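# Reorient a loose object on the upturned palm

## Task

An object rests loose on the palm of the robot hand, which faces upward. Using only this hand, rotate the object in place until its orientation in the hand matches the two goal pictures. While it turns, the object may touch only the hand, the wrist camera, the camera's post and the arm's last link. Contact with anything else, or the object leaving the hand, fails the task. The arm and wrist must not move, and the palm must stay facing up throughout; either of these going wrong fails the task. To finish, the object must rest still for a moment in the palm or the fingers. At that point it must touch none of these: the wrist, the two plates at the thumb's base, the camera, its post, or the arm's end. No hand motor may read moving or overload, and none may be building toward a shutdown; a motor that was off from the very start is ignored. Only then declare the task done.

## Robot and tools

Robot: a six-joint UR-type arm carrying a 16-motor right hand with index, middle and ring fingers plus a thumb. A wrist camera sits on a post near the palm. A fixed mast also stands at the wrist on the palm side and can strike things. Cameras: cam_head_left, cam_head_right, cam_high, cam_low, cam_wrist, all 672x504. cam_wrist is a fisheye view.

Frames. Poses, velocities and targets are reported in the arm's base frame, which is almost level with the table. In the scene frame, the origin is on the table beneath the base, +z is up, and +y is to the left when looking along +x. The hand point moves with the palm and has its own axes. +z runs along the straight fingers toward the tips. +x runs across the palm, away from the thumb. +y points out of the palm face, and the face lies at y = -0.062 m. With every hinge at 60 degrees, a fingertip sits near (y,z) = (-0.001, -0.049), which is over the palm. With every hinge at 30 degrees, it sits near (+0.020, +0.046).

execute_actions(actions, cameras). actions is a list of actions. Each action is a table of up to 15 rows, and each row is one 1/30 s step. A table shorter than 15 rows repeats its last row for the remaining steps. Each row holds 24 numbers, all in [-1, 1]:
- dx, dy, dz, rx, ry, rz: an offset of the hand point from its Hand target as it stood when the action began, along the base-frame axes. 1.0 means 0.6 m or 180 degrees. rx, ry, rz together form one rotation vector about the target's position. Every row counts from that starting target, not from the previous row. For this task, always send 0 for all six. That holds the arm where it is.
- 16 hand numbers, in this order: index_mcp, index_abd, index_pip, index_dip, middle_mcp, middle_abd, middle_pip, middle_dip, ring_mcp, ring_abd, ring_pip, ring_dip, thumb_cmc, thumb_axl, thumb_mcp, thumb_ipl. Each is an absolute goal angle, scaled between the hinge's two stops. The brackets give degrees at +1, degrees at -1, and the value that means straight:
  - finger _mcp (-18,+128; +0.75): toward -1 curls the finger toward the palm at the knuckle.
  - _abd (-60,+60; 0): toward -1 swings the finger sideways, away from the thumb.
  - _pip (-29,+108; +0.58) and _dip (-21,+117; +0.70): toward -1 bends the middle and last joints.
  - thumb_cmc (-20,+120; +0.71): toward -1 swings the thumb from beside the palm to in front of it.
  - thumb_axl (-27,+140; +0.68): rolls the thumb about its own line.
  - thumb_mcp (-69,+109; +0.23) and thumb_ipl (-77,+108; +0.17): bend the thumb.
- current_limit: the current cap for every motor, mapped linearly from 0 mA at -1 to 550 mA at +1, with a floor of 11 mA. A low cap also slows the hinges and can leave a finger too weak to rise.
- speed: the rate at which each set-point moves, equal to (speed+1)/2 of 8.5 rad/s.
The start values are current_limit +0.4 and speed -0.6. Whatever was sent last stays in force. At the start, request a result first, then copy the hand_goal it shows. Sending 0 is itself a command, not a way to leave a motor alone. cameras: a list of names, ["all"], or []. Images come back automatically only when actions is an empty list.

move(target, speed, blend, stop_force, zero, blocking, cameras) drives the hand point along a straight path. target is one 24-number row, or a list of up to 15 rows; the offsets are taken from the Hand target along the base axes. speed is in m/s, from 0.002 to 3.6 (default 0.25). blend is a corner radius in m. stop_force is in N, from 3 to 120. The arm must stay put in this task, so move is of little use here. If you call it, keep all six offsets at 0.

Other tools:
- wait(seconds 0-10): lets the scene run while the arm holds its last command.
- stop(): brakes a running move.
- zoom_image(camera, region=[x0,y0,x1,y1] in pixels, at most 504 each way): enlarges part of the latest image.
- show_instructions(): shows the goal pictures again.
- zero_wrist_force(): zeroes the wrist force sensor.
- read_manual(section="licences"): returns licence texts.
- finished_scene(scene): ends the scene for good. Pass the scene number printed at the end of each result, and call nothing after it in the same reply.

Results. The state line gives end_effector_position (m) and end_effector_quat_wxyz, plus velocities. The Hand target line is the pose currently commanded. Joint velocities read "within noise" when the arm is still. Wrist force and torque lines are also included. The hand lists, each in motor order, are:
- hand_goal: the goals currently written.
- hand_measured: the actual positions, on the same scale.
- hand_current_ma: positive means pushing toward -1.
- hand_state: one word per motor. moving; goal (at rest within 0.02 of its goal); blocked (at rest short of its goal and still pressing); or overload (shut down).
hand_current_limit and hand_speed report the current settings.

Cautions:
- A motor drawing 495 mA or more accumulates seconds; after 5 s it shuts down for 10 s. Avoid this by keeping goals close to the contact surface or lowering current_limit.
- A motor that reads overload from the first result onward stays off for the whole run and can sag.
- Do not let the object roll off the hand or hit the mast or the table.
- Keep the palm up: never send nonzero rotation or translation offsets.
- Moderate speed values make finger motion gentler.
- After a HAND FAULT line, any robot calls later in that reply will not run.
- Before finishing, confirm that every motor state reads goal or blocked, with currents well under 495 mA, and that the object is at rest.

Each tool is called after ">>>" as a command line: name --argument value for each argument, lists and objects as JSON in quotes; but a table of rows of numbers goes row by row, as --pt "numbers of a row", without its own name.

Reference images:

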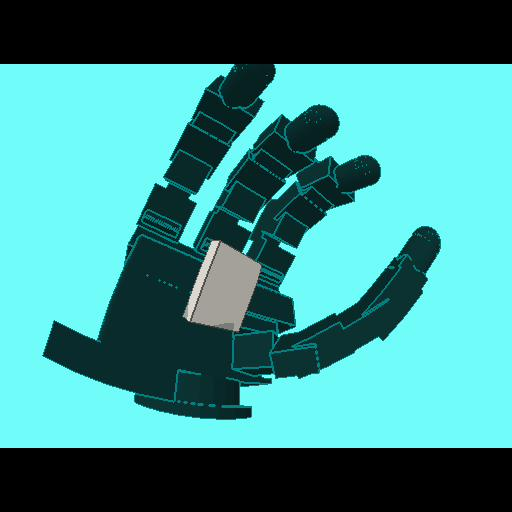

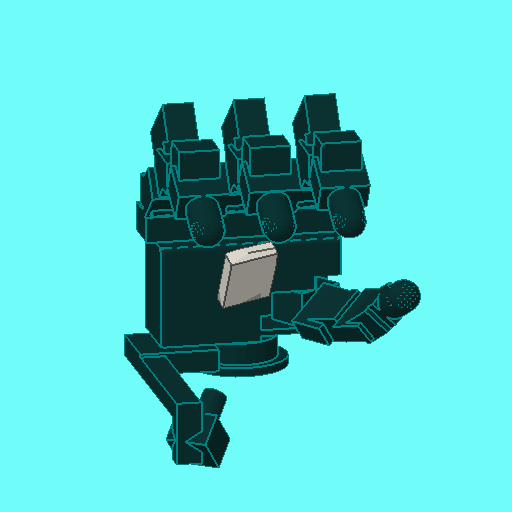

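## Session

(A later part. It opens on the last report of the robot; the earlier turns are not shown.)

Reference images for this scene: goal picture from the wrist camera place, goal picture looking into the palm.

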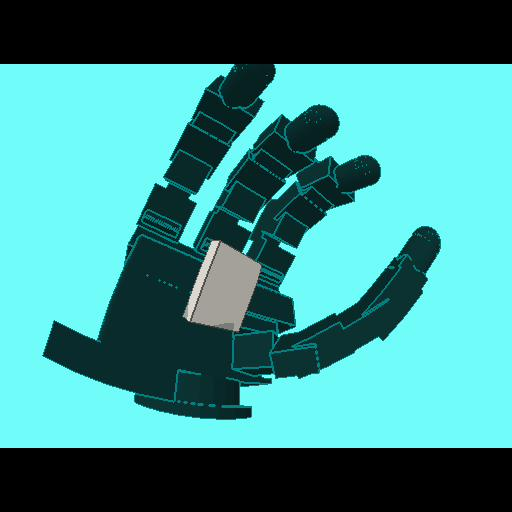

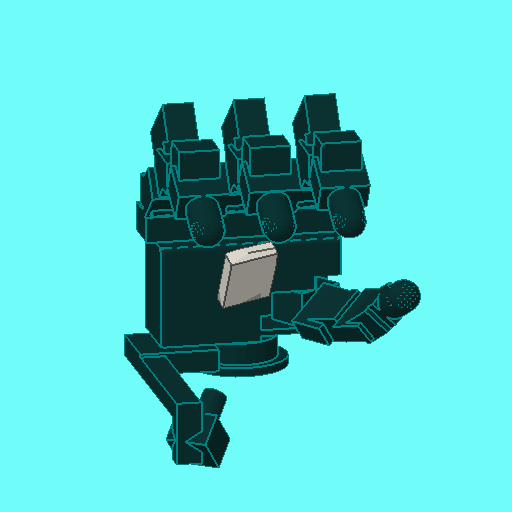

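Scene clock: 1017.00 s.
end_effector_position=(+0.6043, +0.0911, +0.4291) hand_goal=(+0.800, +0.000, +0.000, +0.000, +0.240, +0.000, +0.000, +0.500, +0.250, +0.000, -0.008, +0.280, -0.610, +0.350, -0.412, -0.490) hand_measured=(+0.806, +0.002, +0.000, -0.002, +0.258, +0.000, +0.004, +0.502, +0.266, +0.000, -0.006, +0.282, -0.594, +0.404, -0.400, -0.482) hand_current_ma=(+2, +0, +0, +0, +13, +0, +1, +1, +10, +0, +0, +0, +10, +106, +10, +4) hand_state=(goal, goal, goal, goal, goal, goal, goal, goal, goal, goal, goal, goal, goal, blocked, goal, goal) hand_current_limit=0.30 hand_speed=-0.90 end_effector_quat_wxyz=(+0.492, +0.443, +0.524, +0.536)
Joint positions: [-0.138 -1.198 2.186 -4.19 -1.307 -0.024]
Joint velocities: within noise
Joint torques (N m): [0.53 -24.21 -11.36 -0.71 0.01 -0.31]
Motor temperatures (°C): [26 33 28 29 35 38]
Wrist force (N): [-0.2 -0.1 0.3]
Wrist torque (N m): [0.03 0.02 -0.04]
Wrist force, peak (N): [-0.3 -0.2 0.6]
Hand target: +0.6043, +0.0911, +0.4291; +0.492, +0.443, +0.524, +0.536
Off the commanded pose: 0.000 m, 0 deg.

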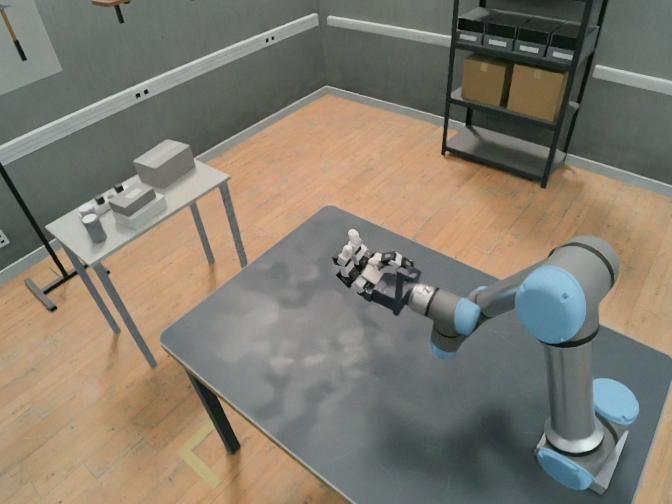

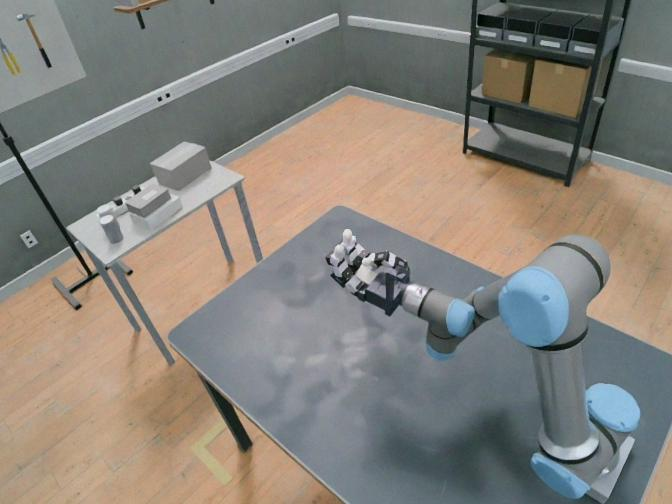

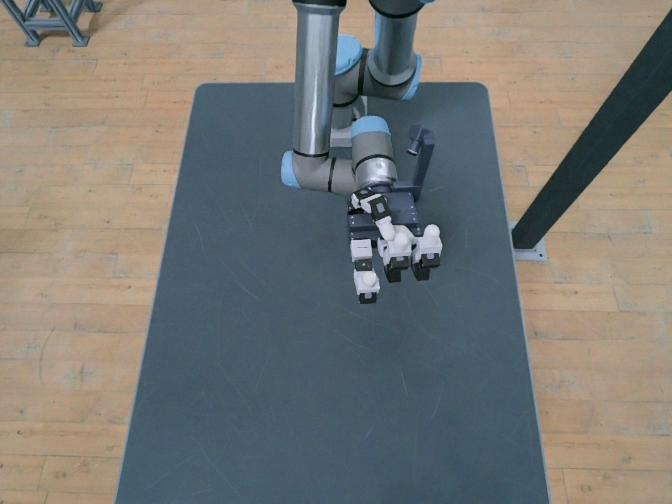

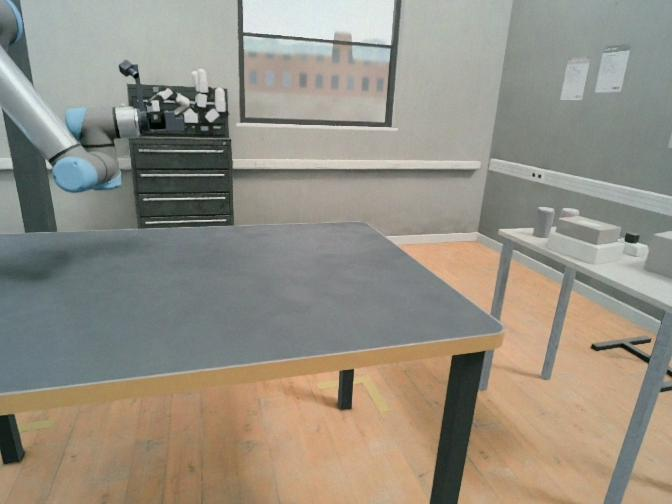

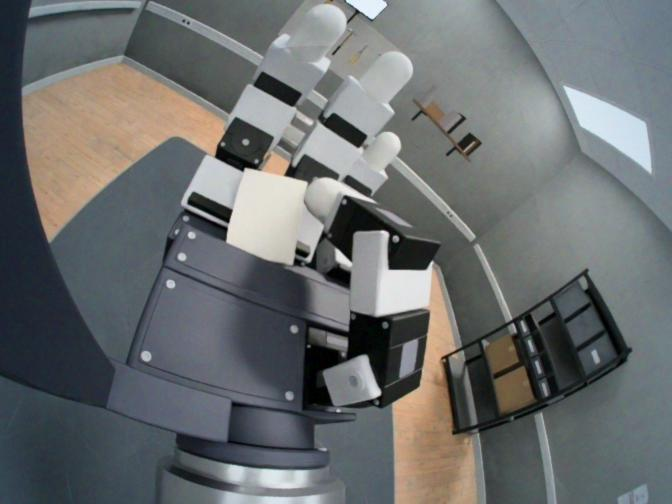

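>>> execute_actions --actions '[[[0,0,0,0,0,0,0.8,0,0,0,0.24,0,0,0.5,0.18,0,-0.008,0.28,-0.61,0.38,-0.413,-0.49,0.3,-0.9]],[[0,0,0,0,0,0,0.8,0,0,0,0.24,0,0,0.5,0.1,0,-0.008,0.28,-0.61,0.38,-0.413,-0.49,0.3,-0.9]]]' --cameras '["cam_head_left","cam_high","cam_wrist"]'

>>> zoom_image --camera "cam_wrist" --region '[190, 150, 390, 350]'

>>> zoom_image --camera "cam_head_left" --region '[320, 210, 430, 320]'

>>> zoom_image --camera "cam_high" --region '[340, 180, 450, 290]'

Scene clock: 1025.63 s.
end_effector_position=(+0.6043, +0.0911, +0.4291) hand_goal=(+0.800, +0.000, +0.000, +0.000, +0.240, +0.000, +0.000, +0.500, +0.100, +0.000, -0.008, +0.280, -0.610, +0.380, -0.412, -0.490) hand_measured=(+0.806, +0.002, +0.000, -0.002, +0.258, +0.000, +0.004, +0.502, +0.114, +0.000, -0.006, +0.282, -0.608, +0.384, -0.412, -0.488) hand_current_ma=(+2, +0, +0, +0, +13, +0, +1, +1, +9, +0, +0, +0, +0, +1, +0, +0) hand_state=(goal, goal, goal, goal, goal, goal, goal, goal, goal, goal, goal, goal, goal, goal, goal, goal) hand_current_limit=0.30 hand_speed=-0.90 end_effector_quat_wxyz=(+0.492, +0.443, +0.524, +0.536)
Joint positions: [-0.138 -1.198 2.186 -4.19 -1.307 -0.024]
Joint torques (N m): [0.31 -23.93 -11.95 -0.79 0.05 -0.29]
Wrist force (N): [-0.1 -0.1 0.4]
Wrist torque (N m): [0.02 0.01 -0.04]
Wrist force, peak (N): [-0.1 -0.3 0.6]
Hand target: +0.6043, +0.0911, +0.4291; +0.492, +0.443, +0.524, +0.536
Off the commanded pose: 0.000 m, 0 deg.
Images, in order (width x height): cam_head_left 672x504, cam_high 672x504, cam_wrist 672x504.

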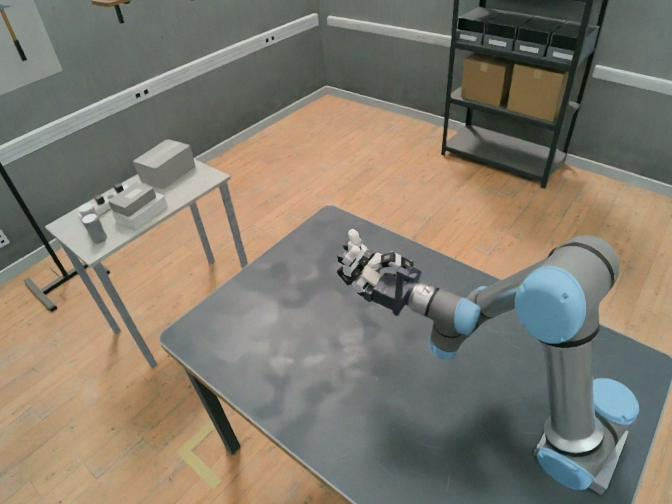

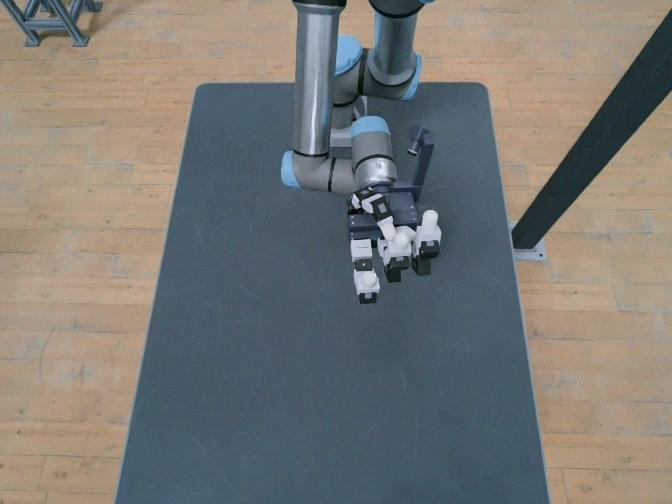

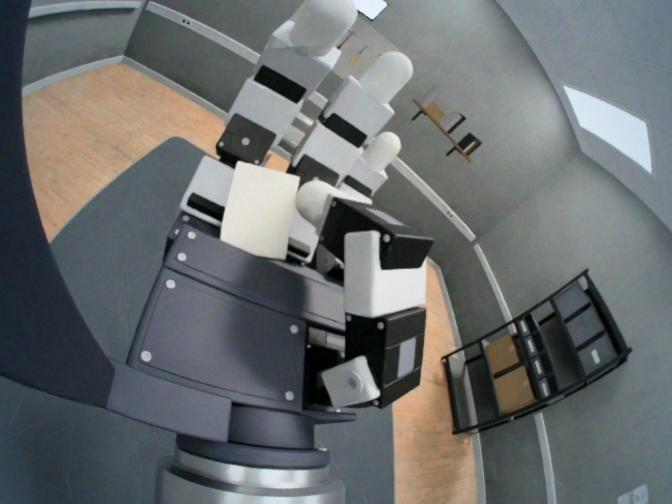

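Scaled by 2.520 from the camera's 672x504 image, which has a finer 960x720 frame.

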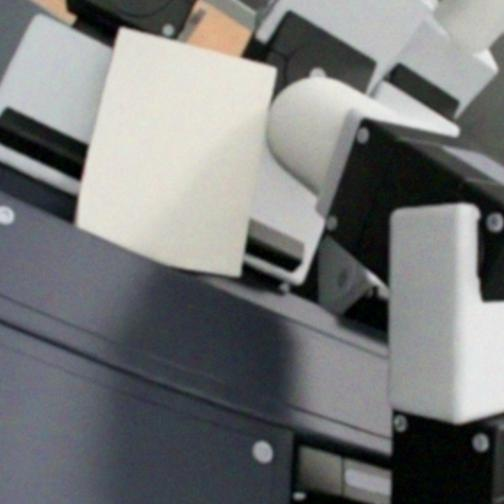

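Scaled by 4.582 from the camera's 672x504 image, which has a finer 960x720 frame.

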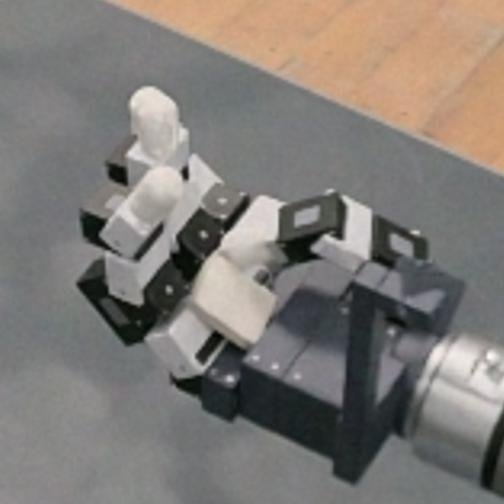

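Scaled by 4.582 from the camera's 672x504 image, which has a finer 960x720 frame.

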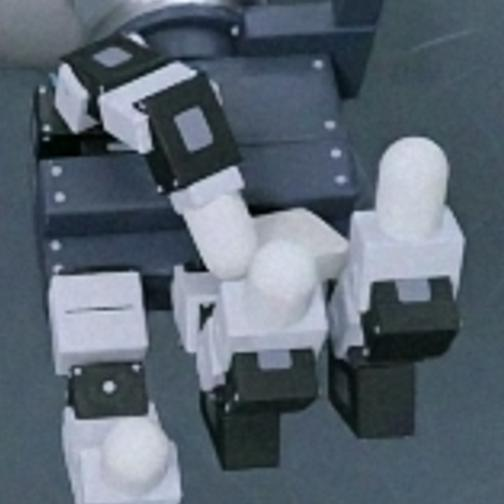

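>>> zoom_image --camera "cam_wrist" --region '[200, 150, 320, 270]'

>>> zoom_image --camera "cam_head_left" --region '[350, 250, 410, 310]'

Scaled by 4.200 from the camera's 672x504 image, which has a finer 960x720 frame.

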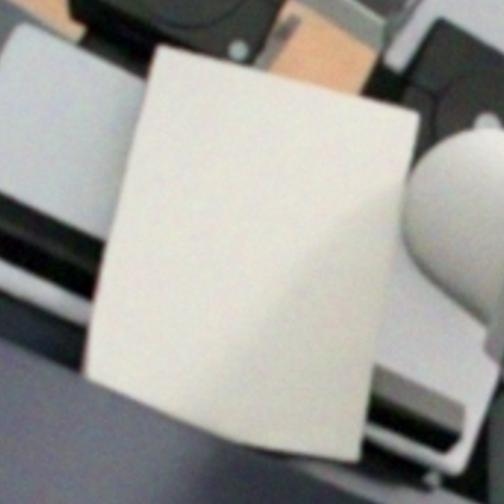

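Scaled by 8.400 from the camera's 672x504 image, which has a finer 960x720 frame.

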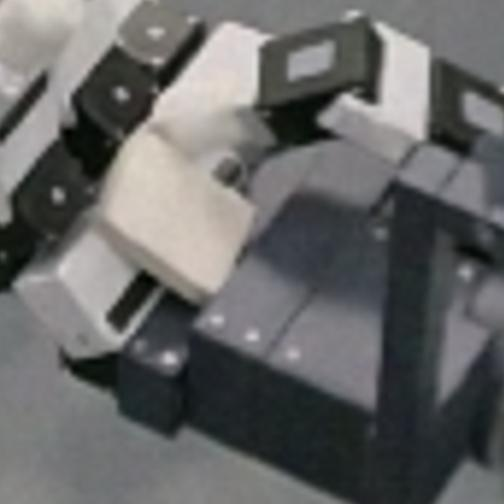

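>>> execute_actions --actions '[[[0,0,0,0,0,0,0.8,0,0,0,0.24,0,0,0.5,0.02,0,-0.008,0.28,-0.61,0.38,-0.413,-0.49,0.3,-0.9]],[[0,0,0,0,0,0,0.8,0,0,0,0.24,0,0,0.5,-0.06,0,-0.008,0.28,-0.61,0.38,-0.413,-0.49,0.3,-0.9]]]' --cameras '["cam_head_left","cam_high","cam_wrist"]'

>>> zoom_image --camera "cam_wrist" --region '[200, 150, 320, 270]'

>>> zoom_image --camera "cam_head_left" --region '[350, 250, 410, 310]'

Scene clock: 1080.83 s.
end_effector_position=(+0.6043, +0.0911, +0.4291) hand_goal=(+0.800, +0.000, +0.000, +0.000, +0.240, +0.000, +0.000, +0.500, -0.060, +0.000, -0.008, +0.280, -0.610, +0.380, -0.412, -0.490) hand_measured=(+0.806, +0.002, +0.000, -0.002, +0.258, +0.000, +0.004, +0.502, -0.008, -0.010, -0.006, +0.282, -0.608, +0.382, -0.414, -0.490) hand_current_ma=(+2, +0, +0, +0, +13, +0, +1, +1, +80, -4, +0, +0, +0, +1, +0, +0) hand_state=(goal, goal, goal, goal, goal, goal, goal, goal, blocked, goal, goal, goal, goal, goal, goal, goal) hand_current_limit=0.30 hand_speed=-0.90 end_effector_quat_wxyz=(+0.492, +0.443, +0.524, +0.536)
Joint positions: [-0.138 -1.198 2.186 -4.19 -1.307 -0.024]
Joint torques (N m): [0.15 -24.43 -12.02 -0.7 0.06 -0.25]
Wrist force (N): [-0.2 0.0 0.4]
Wrist torque (N m): [0.02 0.03 -0.05]
Wrist force, peak (N): [-0.2 -0.1 0.6]
Hand target: +0.6043, +0.0911, +0.4291; +0.492, +0.443, +0.524, +0.536
Off the commanded pose: 0.000 m, 0 deg.
Images, in order (width x height): cam_head_left 672x504, cam_high 672x504, cam_wrist 672x504.

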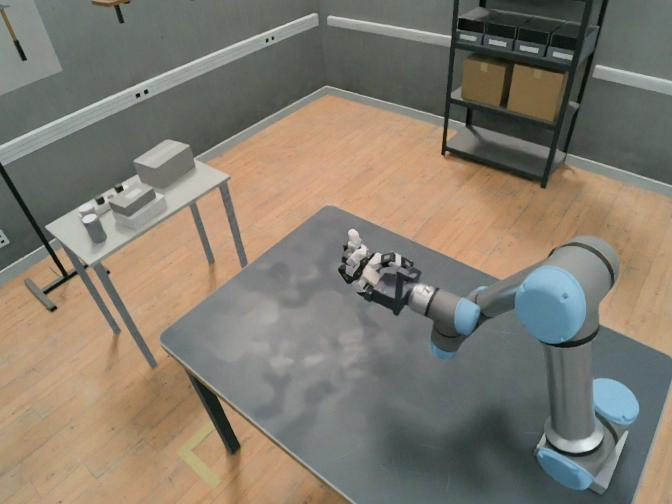

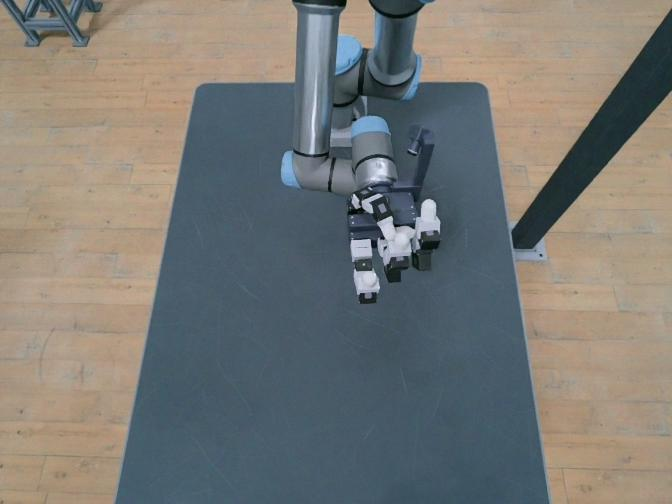

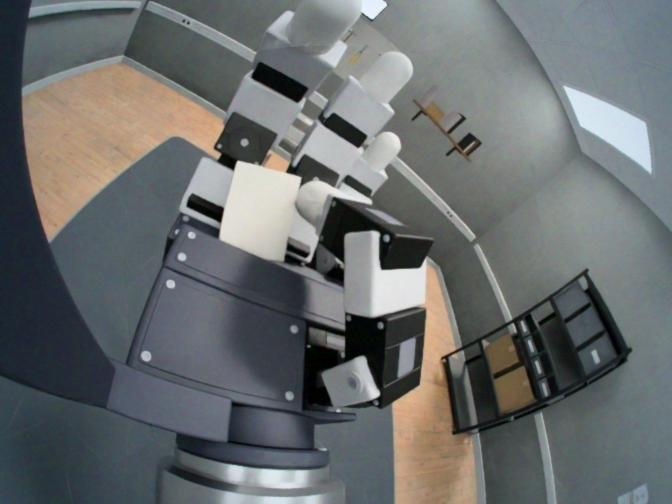

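Scaled by 4.200 from the camera's 672x504 image, which has a finer 960x720 frame.

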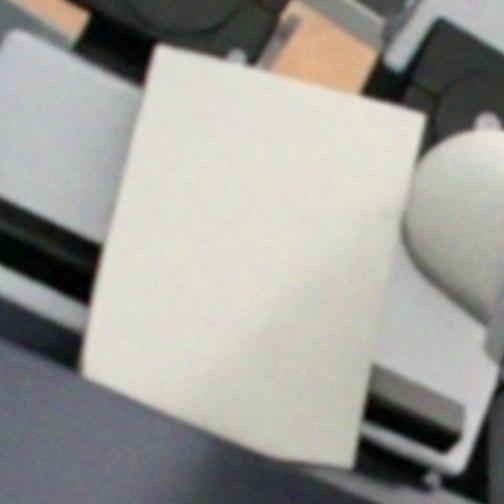

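Scaled by 8.400 from the camera's 672x504 image, which has a finer 960x720 frame.

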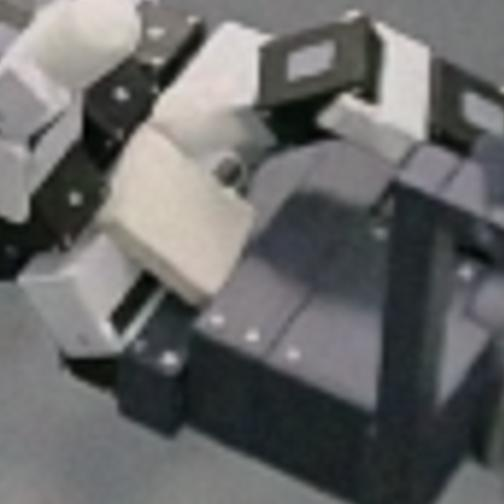

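>>> execute_actions --actions '[[[0,0,0,0,0,0,0.8,0,0,0,0.32,0,0,0.5,-0.03,0,-0.008,0.28,-0.61,0.42,-0.413,-0.45,0.3,-0.9]],[[0,0,0,0,0,0,0.8,0,0,0,0.38,0,0,0.5,-0.03,0,-0.008,0.28,-0.61,0.42,-0.413,-0.45,0.3,-0.9]]]' --cameras '["cam_head_left","cam_high","cam_wrist"]'

>>> zoom_image --camera "cam_wrist" --region '[200, 150, 320, 270]'

>>> zoom_image --camera "cam_head_left" --region '[350, 250, 410, 310]'

Scene clock: 1120.27 s.
end_effector_position=(+0.6043, +0.0911, +0.4291) hand_goal=(+0.800, +0.000, +0.000, +0.000, +0.380, +0.000, +0.000, +0.500, -0.030, +0.000, -0.008, +0.280, -0.610, +0.420, -0.412, -0.450) hand_measured=(+0.806, +0.002, +0.000, -0.002, +0.386, +0.000, +0.004, +0.502, -0.006, -0.012, -0.006, +0.282, -0.610, +0.416, -0.414, -0.454) hand_current_ma=(+2, +0, +0, +0, +2, +0, +1, +1, +21, -4, +0, +0, +0, -1, +0, -2) hand_state=(goal, goal, goal, goal, goal, goal, goal, goal, blocked, goal, goal, goal, goal, goal, goal, goal) hand_current_limit=0.30 hand_speed=-0.90 end_effector_quat_wxyz=(+0.492, +0.443, +0.524, +0.536)
Joint positions: [-0.138 -1.198 2.186 -4.19 -1.307 -0.024]
Joint torques (N m): [0.62 -24.91 -11.72 -0.72 0.04 -0.26]
Wrist force (N): [-0.1 -0.4 0.5]
Wrist torque (N m): [-0.03 0.02 -0.05]
Wrist force, peak (N): [-0.4 -0.2 0.5]
Hand target: +0.6043, +0.0911, +0.4291; +0.492, +0.443, +0.524, +0.536
Off the commanded pose: 0.000 m, 0 deg.
Images, in order (width x height): cam_head_left 672x504, cam_high 672x504, cam_wrist 672x504.

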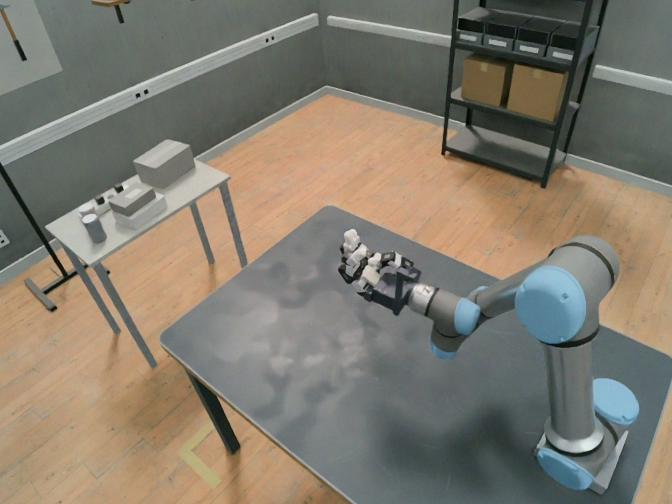

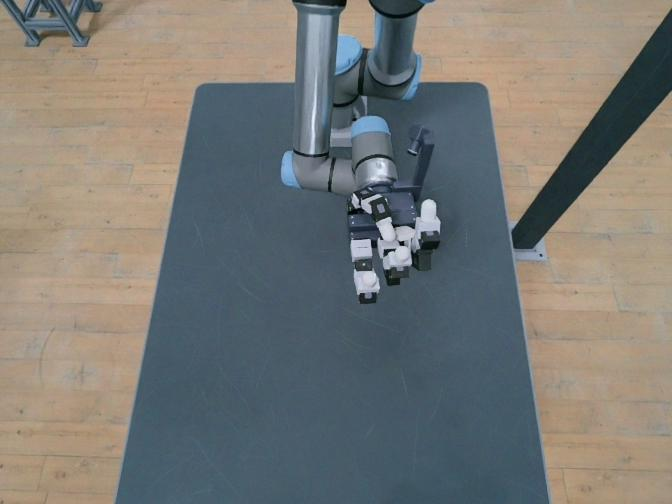

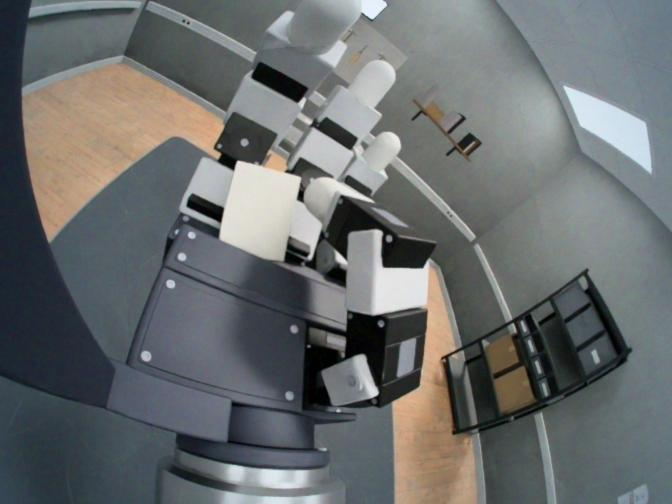

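Scaled by 4.200 from the camera's 672x504 image, which has a finer 960x720 frame.

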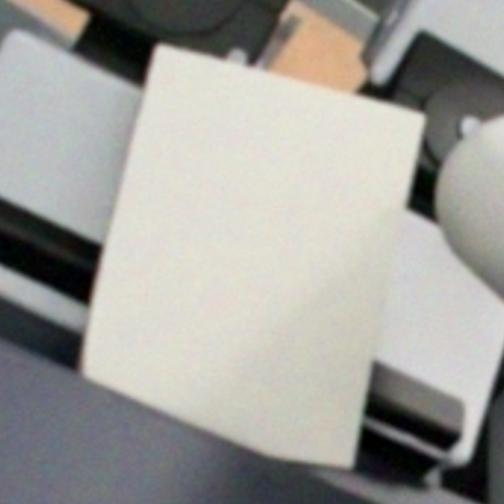

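Scaled by 8.400 from the camera's 672x504 image, which has a finer 960x720 frame.

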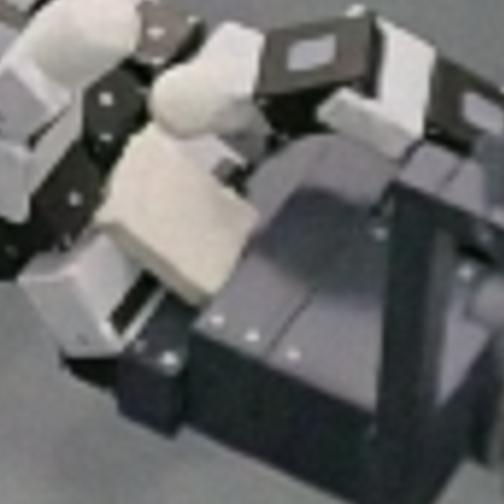

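>>> execute_actions --actions '[[[0,0,0,0,0,0,0.8,0,0,0,0.38,0,0,0.5,-0.02,0,-0.008,0.28,-0.61,0.45,-0.413,-0.33,0.3,-0.8]],[[0,0,0,0,0,0,0.8,0,0,0,0.38,0,0,0.5,0.0,0,-0.008,0.28,-0.61,0.30,-0.413,-0.33,0.3,-0.8]]]' --cameras '["cam_head_left","cam_wrist"]'

>>> zoom_image --camera "cam_wrist" --region '[200, 150, 320, 270]'

>>> zoom_image --camera "cam_head_left" --region '[350, 250, 410, 310]'

Scene clock: 1133.83 s.
end_effector_position=(+0.6043, +0.0911, +0.4291) hand_goal=(+0.800, +0.000, +0.000, +0.000, +0.380, +0.000, +0.000, +0.500, +0.000, +0.000, -0.008, +0.280, -0.610, +0.300, -0.412, -0.330) hand_measured=(+0.806, +0.002, +0.000, -0.002, +0.386, +0.000, +0.004, +0.502, +0.012, -0.012, -0.006, +0.282, -0.604, +0.312, -0.408, -0.330) hand_current_ma=(+2, +0, +0, +0, +2, +0, +1, +1, +7, -4, +0, +0, +2, +8, +1, +0) hand_state=(goal, goal, goal, goal, goal, goal, goal, goal, goal, goal, goal, goal, goal, goal, goal, goal) hand_current_limit=0.30 hand_speed=-0.80 end_effector_quat_wxyz=(+0.492, +0.443, +0.524, +0.536)
Joint positions: [-0.138 -1.198 2.186 -4.19 -1.307 -0.024]
Joint torques (N m): [0.85 -25.16 -11.91 -0.7 0.04 -0.23]
Wrist force (N): [-0.2 -0.2 0.5]
Wrist torque (N m): [0.01 0.02 -0.05]
Wrist force, peak (N): [0.1 -0.2 0.7]
Hand target: +0.6043, +0.0911, +0.4291; +0.492, +0.443, +0.524, +0.536
Off the commanded pose: 0.000 m, 0 deg.
Images, in order (width x height): cam_head_left 672x504, cam_wrist 672x504.

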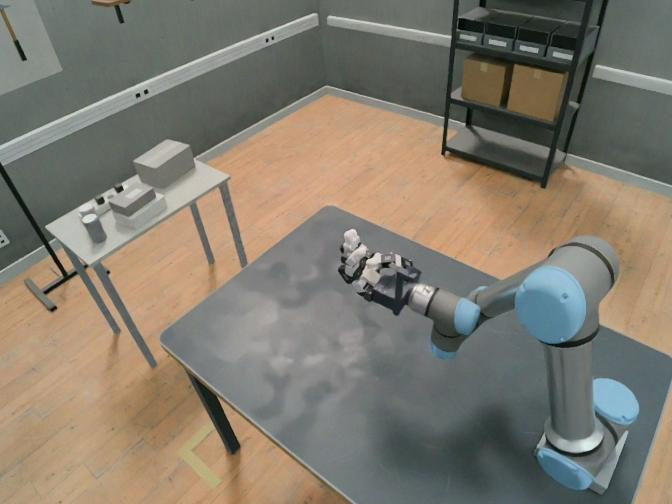

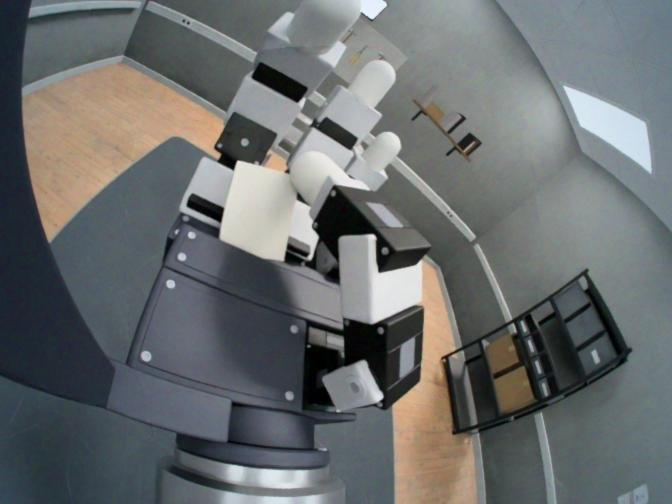

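Scaled by 4.200 from the camera's 672x504 image, which has a finer 960x720 frame.

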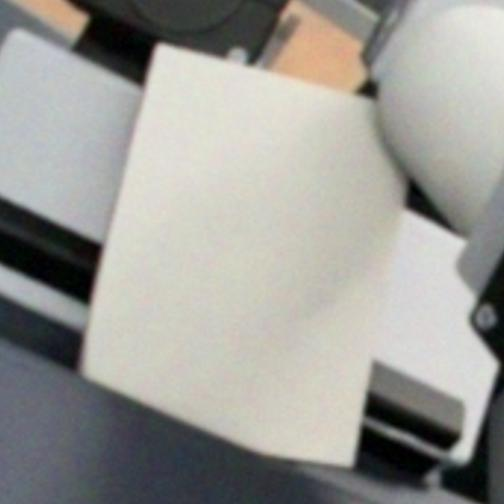

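Scaled by 8.400 from the camera's 672x504 image, which has a finer 960x720 frame.

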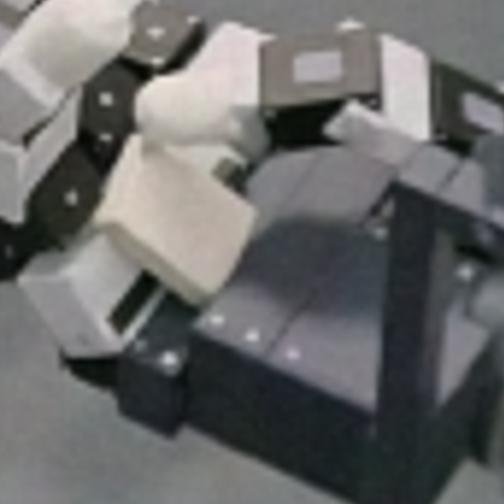

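>>> execute_actions --actions '[[[0,0,0,0,0,0,0.8,0,0,0,0.38,0,0,0.5,0.0,0,-0.008,0.28,-0.61,0.26,-0.42,-0.36,0.3,-0.9]],[[0,0,0,0,0,0,0.8,0,0,0,0.38,0,0,0.5,0.0,0,-0.008,0.28,-0.61,0.26,-0.43,-0.44,0.2,-0.9]],[[0,0,0,0,0,0,0.8,0,0,0,0.38,0,0,0.5,0.0,0,-0.008,0.28,-0.61,0.26,-0.43,-0.52,0.2,-0.9]]]' --cameras '["cam_head_left","cam_wrist"]'

>>> zoom_image --camera "cam_wrist" --region '[200, 150, 320, 270]'

>>> zoom_image --camera "cam_head_left" --region '[350, 250, 410, 310]'

Scene clock: 1143.13 s.
end_effector_position=(+0.6043, +0.0911, +0.4291) hand_goal=(+0.800, +0.000, +0.000, +0.000, +0.380, +0.000, +0.000, +0.500, +0.000, +0.000, -0.008, +0.280, -0.610, +0.260, -0.430, -0.520) hand_measured=(+0.806, +0.002, +0.000, -0.002, +0.386, +0.000, +0.004, +0.502, +0.014, -0.012, -0.006, +0.282, -0.584, +0.252, -0.388, -0.470) hand_current_ma=(+2, +0, +0, +0, +2, +0, +1, +1, +8, -4, +0, +0, +22, -5, +75, +107) hand_state=(goal, goal, goal, goal, goal, goal, goal, goal, goal, goal, goal, goal, blocked, goal, blocked, blocked) hand_current_limit=0.20 hand_speed=-0.90 end_effector_quat_wxyz=(+0.492, +0.443, +0.524, +0.536)
Joint positions: [-0.138 -1.198 2.186 -4.19 -1.307 -0.024]
Joint torques (N m): [0.33 -25.01 -12.48 -0.69 0.12 -0.24]
Wrist force (N): [-0.1 -0.3 0.5]
Wrist torque (N m): [-0.01 0.00 -0.04]
Wrist force, peak (N): [-0.1 -0.2 0.6]
Hand target: +0.6043, +0.0911, +0.4291; +0.492, +0.443, +0.524, +0.536
Off the commanded pose: 0.000 m, 0 deg.
Images, in order (width x height): cam_head_left 672x504, cam_wrist 672x504.

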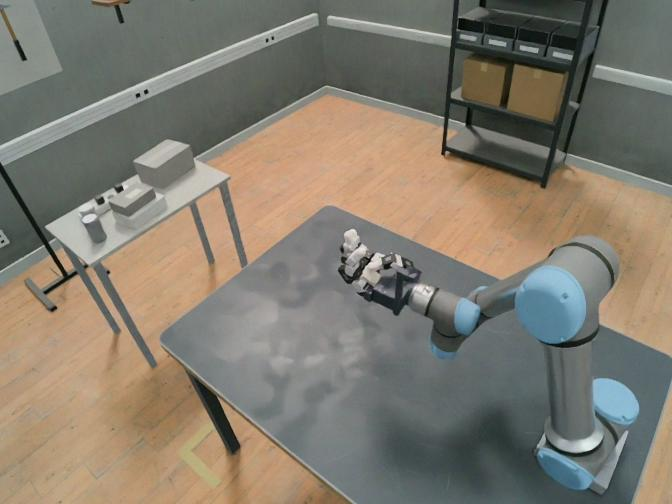

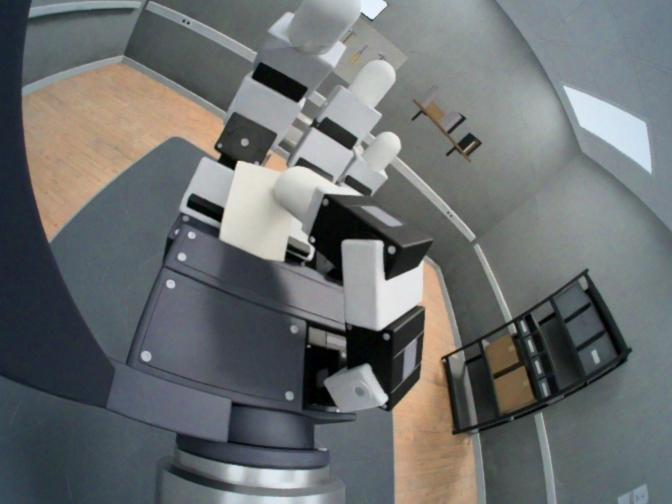

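Scaled by 4.200 from the camera's 672x504 image, which has a finer 960x720 frame.

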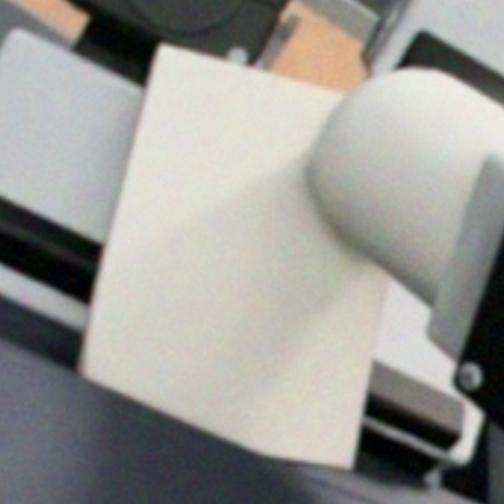

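Scaled by 8.400 from the camera's 672x504 image, which has a finer 960x720 frame.

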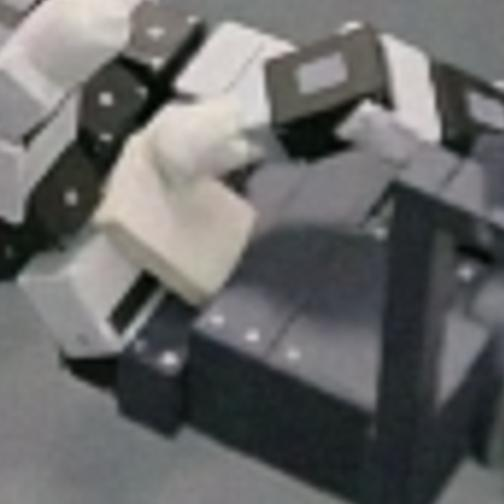

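>>> execute_actions --actions '[[[0,0,0,0,0,0,0.8,0,0,0,0.38,0,0,0.5,0.05,0,-0.008,0.28,-0.61,0.26,-0.43,-0.52,0.2,-0.9]],[[0,0,0,0,0,0,0.8,0,0,0,0.38,0,0,0.5,0.09,0,-0.008,0.28,-0.61,0.26,-0.43,-0.52,0.2,-0.9]]]' --cameras '["cam_head_left","cam_wrist"]'

>>> zoom_image --camera "cam_wrist" --region '[200, 150, 320, 270]'

>>> zoom_image --camera "cam_head_left" --region '[350, 250, 410, 310]'

Scene clock: 1163.90 s.
end_effector_position=(+0.6043, +0.0911, +0.4291) hand_goal=(+0.800, +0.000, +0.000, +0.000, +0.380, +0.000, +0.000, +0.500, +0.090, +0.000, -0.008, +0.280, -0.610, +0.260, -0.430, -0.520) hand_measured=(+0.806, +0.002, +0.000, -0.002, +0.386, +0.000, +0.004, +0.502, +0.096, -0.004, -0.006, +0.282, -0.584, +0.256, -0.388, -0.496) hand_current_ma=(+2, +0, +0, +0, +2, +0, +1, +1, +2, -1, +0, +0, +22, -1, +73, +30) hand_state=(goal, goal, goal, goal, goal, goal, goal, goal, goal, goal, goal, goal, blocked, goal, blocked, blocked) hand_current_limit=0.20 hand_speed=-0.90 end_effector_quat_wxyz=(+0.492, +0.443, +0.524, +0.536)
Joint positions: [-0.138 -1.198 2.186 -4.19 -1.307 -0.024]
Joint torques (N m): [-0.06 -25.09 -12.59 -0.65 0.24 -0.16]
Wrist force (N): [-0.1 -0.2 0.3]
Wrist torque (N m): [0.01 0.01 -0.04]
Wrist force, peak (N): [0.0 -0.3 0.6]
Hand target: +0.6043, +0.0911, +0.4291; +0.492, +0.443, +0.524, +0.536
Off the commanded pose: 0.000 m, 0 deg.
Images, in order (width x height): cam_head_left 672x504, cam_wrist 672x504.

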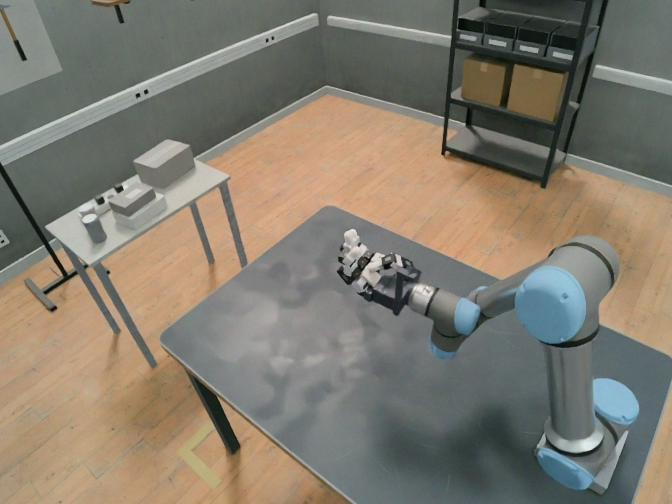

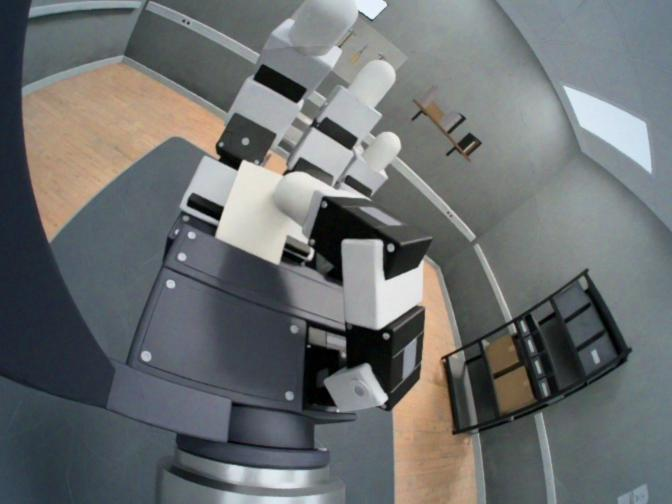

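Scaled by 4.200 from the camera's 672x504 image, which has a finer 960x720 frame.

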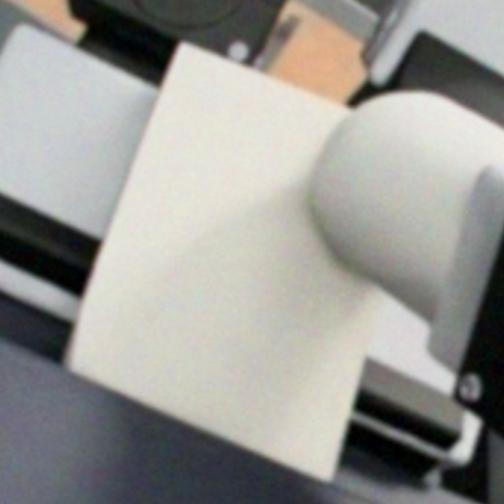

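Scaled by 8.400 from the camera's 672x504 image, which has a finer 960x720 frame.

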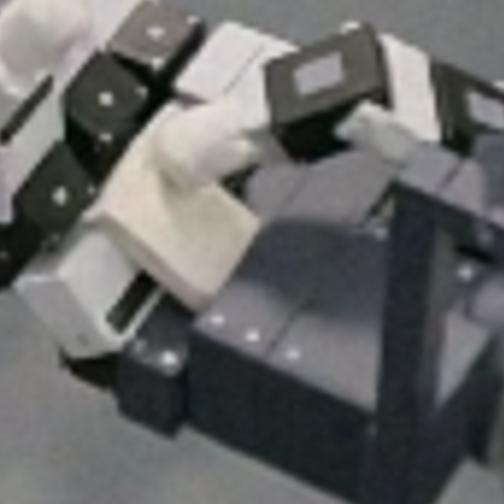

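>>> execute_actions --actions '[[[0,0,0,0,0,0,0.8,0,0,0,0.38,0,0,0.5,0.09,0,-0.008,0.28,-0.61,0.28,-0.43,-0.56,0.25,-0.9]],[[0,0,0,0,0,0,0.8,0,0,0,0.38,0,0,0.5,0.09,0,-0.008,0.28,-0.61,0.28,-0.45,-0.60,0.25,-0.9]]]' --cameras '["cam_head_left","cam_wrist"]'

>>> zoom_image --camera "cam_wrist" --region '[200, 150, 320, 270]'

>>> zoom_image --camera "cam_head_left" --region '[350, 250, 410, 310]'

Scene clock: 1187.57 s.
end_effector_position=(+0.6043, +0.0911, +0.4291) hand_goal=(+0.800, +0.000, +0.000, +0.000, +0.380, +0.000, +0.000, +0.500, +0.090, +0.000, -0.008, +0.280, -0.610, +0.280, -0.450, -0.600) hand_measured=(+0.806, +0.002, +0.000, -0.002, +0.386, +0.000, +0.004, +0.502, +0.098, -0.004, -0.006, +0.282, -0.582, +0.274, -0.388, -0.546) hand_current_ma=(+2, +0, +0, +0, +2, +0, +1, +1, +4, +0, +0, +0, +27, -2, +143, +123) hand_state=(goal, goal, goal, goal, goal, goal, goal, goal, goal, goal, goal, goal, blocked, goal, blocked, blocked) hand_current_limit=0.25 hand_speed=-0.90 end_effector_quat_wxyz=(+0.492, +0.443, +0.524, +0.536)
Joint positions: [-0.138 -1.198 2.186 -4.19 -1.307 -0.024]
Joint torques (N m): [-0.02 -25.6 -12.8 -0.57 0.22 -0.15]
Wrist force (N): [-0.1 -0.2 0.4]
Wrist torque (N m): [0.01 0.01 -0.04]
Wrist force, peak (N): [-0.2 -0.1 0.6]
Hand target: +0.6043, +0.0911, +0.4291; +0.492, +0.443, +0.524, +0.536
Off the commanded pose: 0.000 m, 0 deg.
Images, in order (width x height): cam_head_left 672x504, cam_wrist 672x504.

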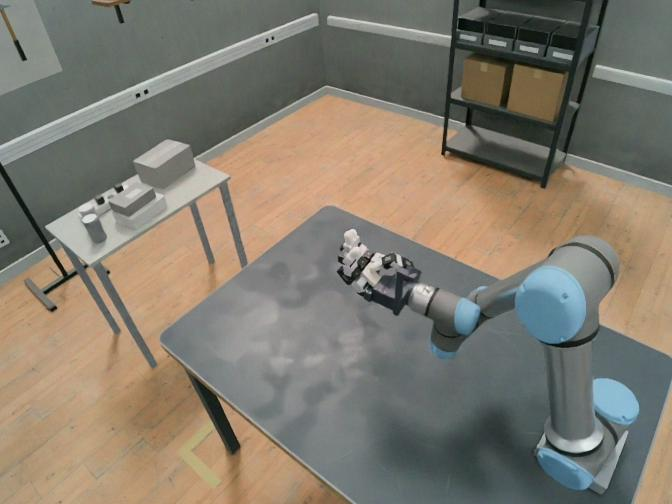

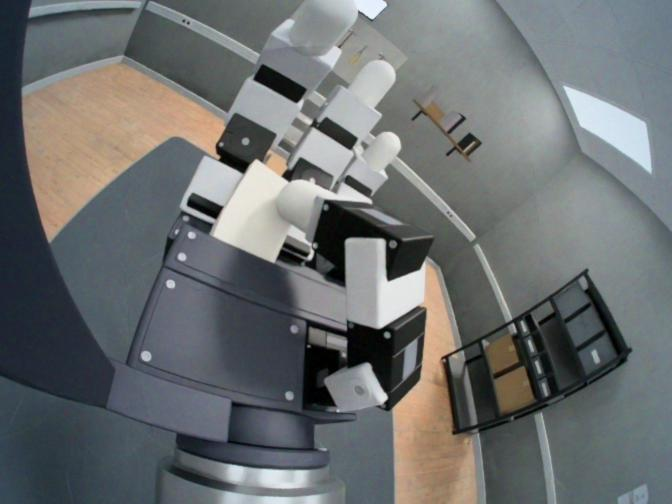

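Scaled by 4.200 from the camera's 672x504 image, which has a finer 960x720 frame.

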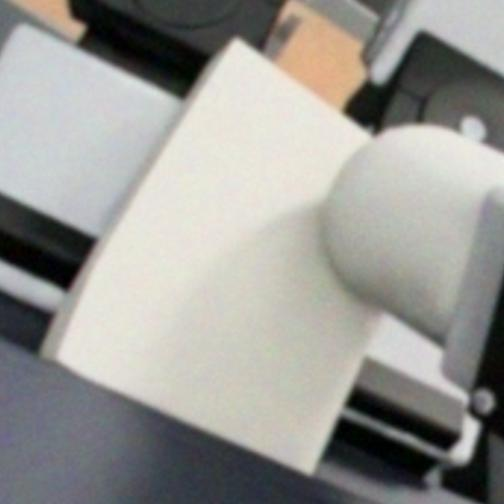

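Scaled by 8.400 from the camera's 672x504 image, which has a finer 960x720 frame.

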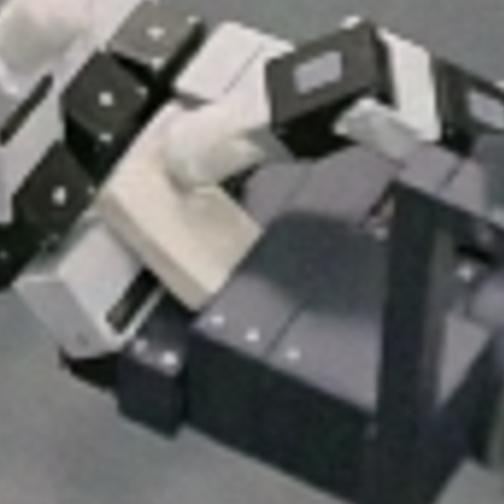

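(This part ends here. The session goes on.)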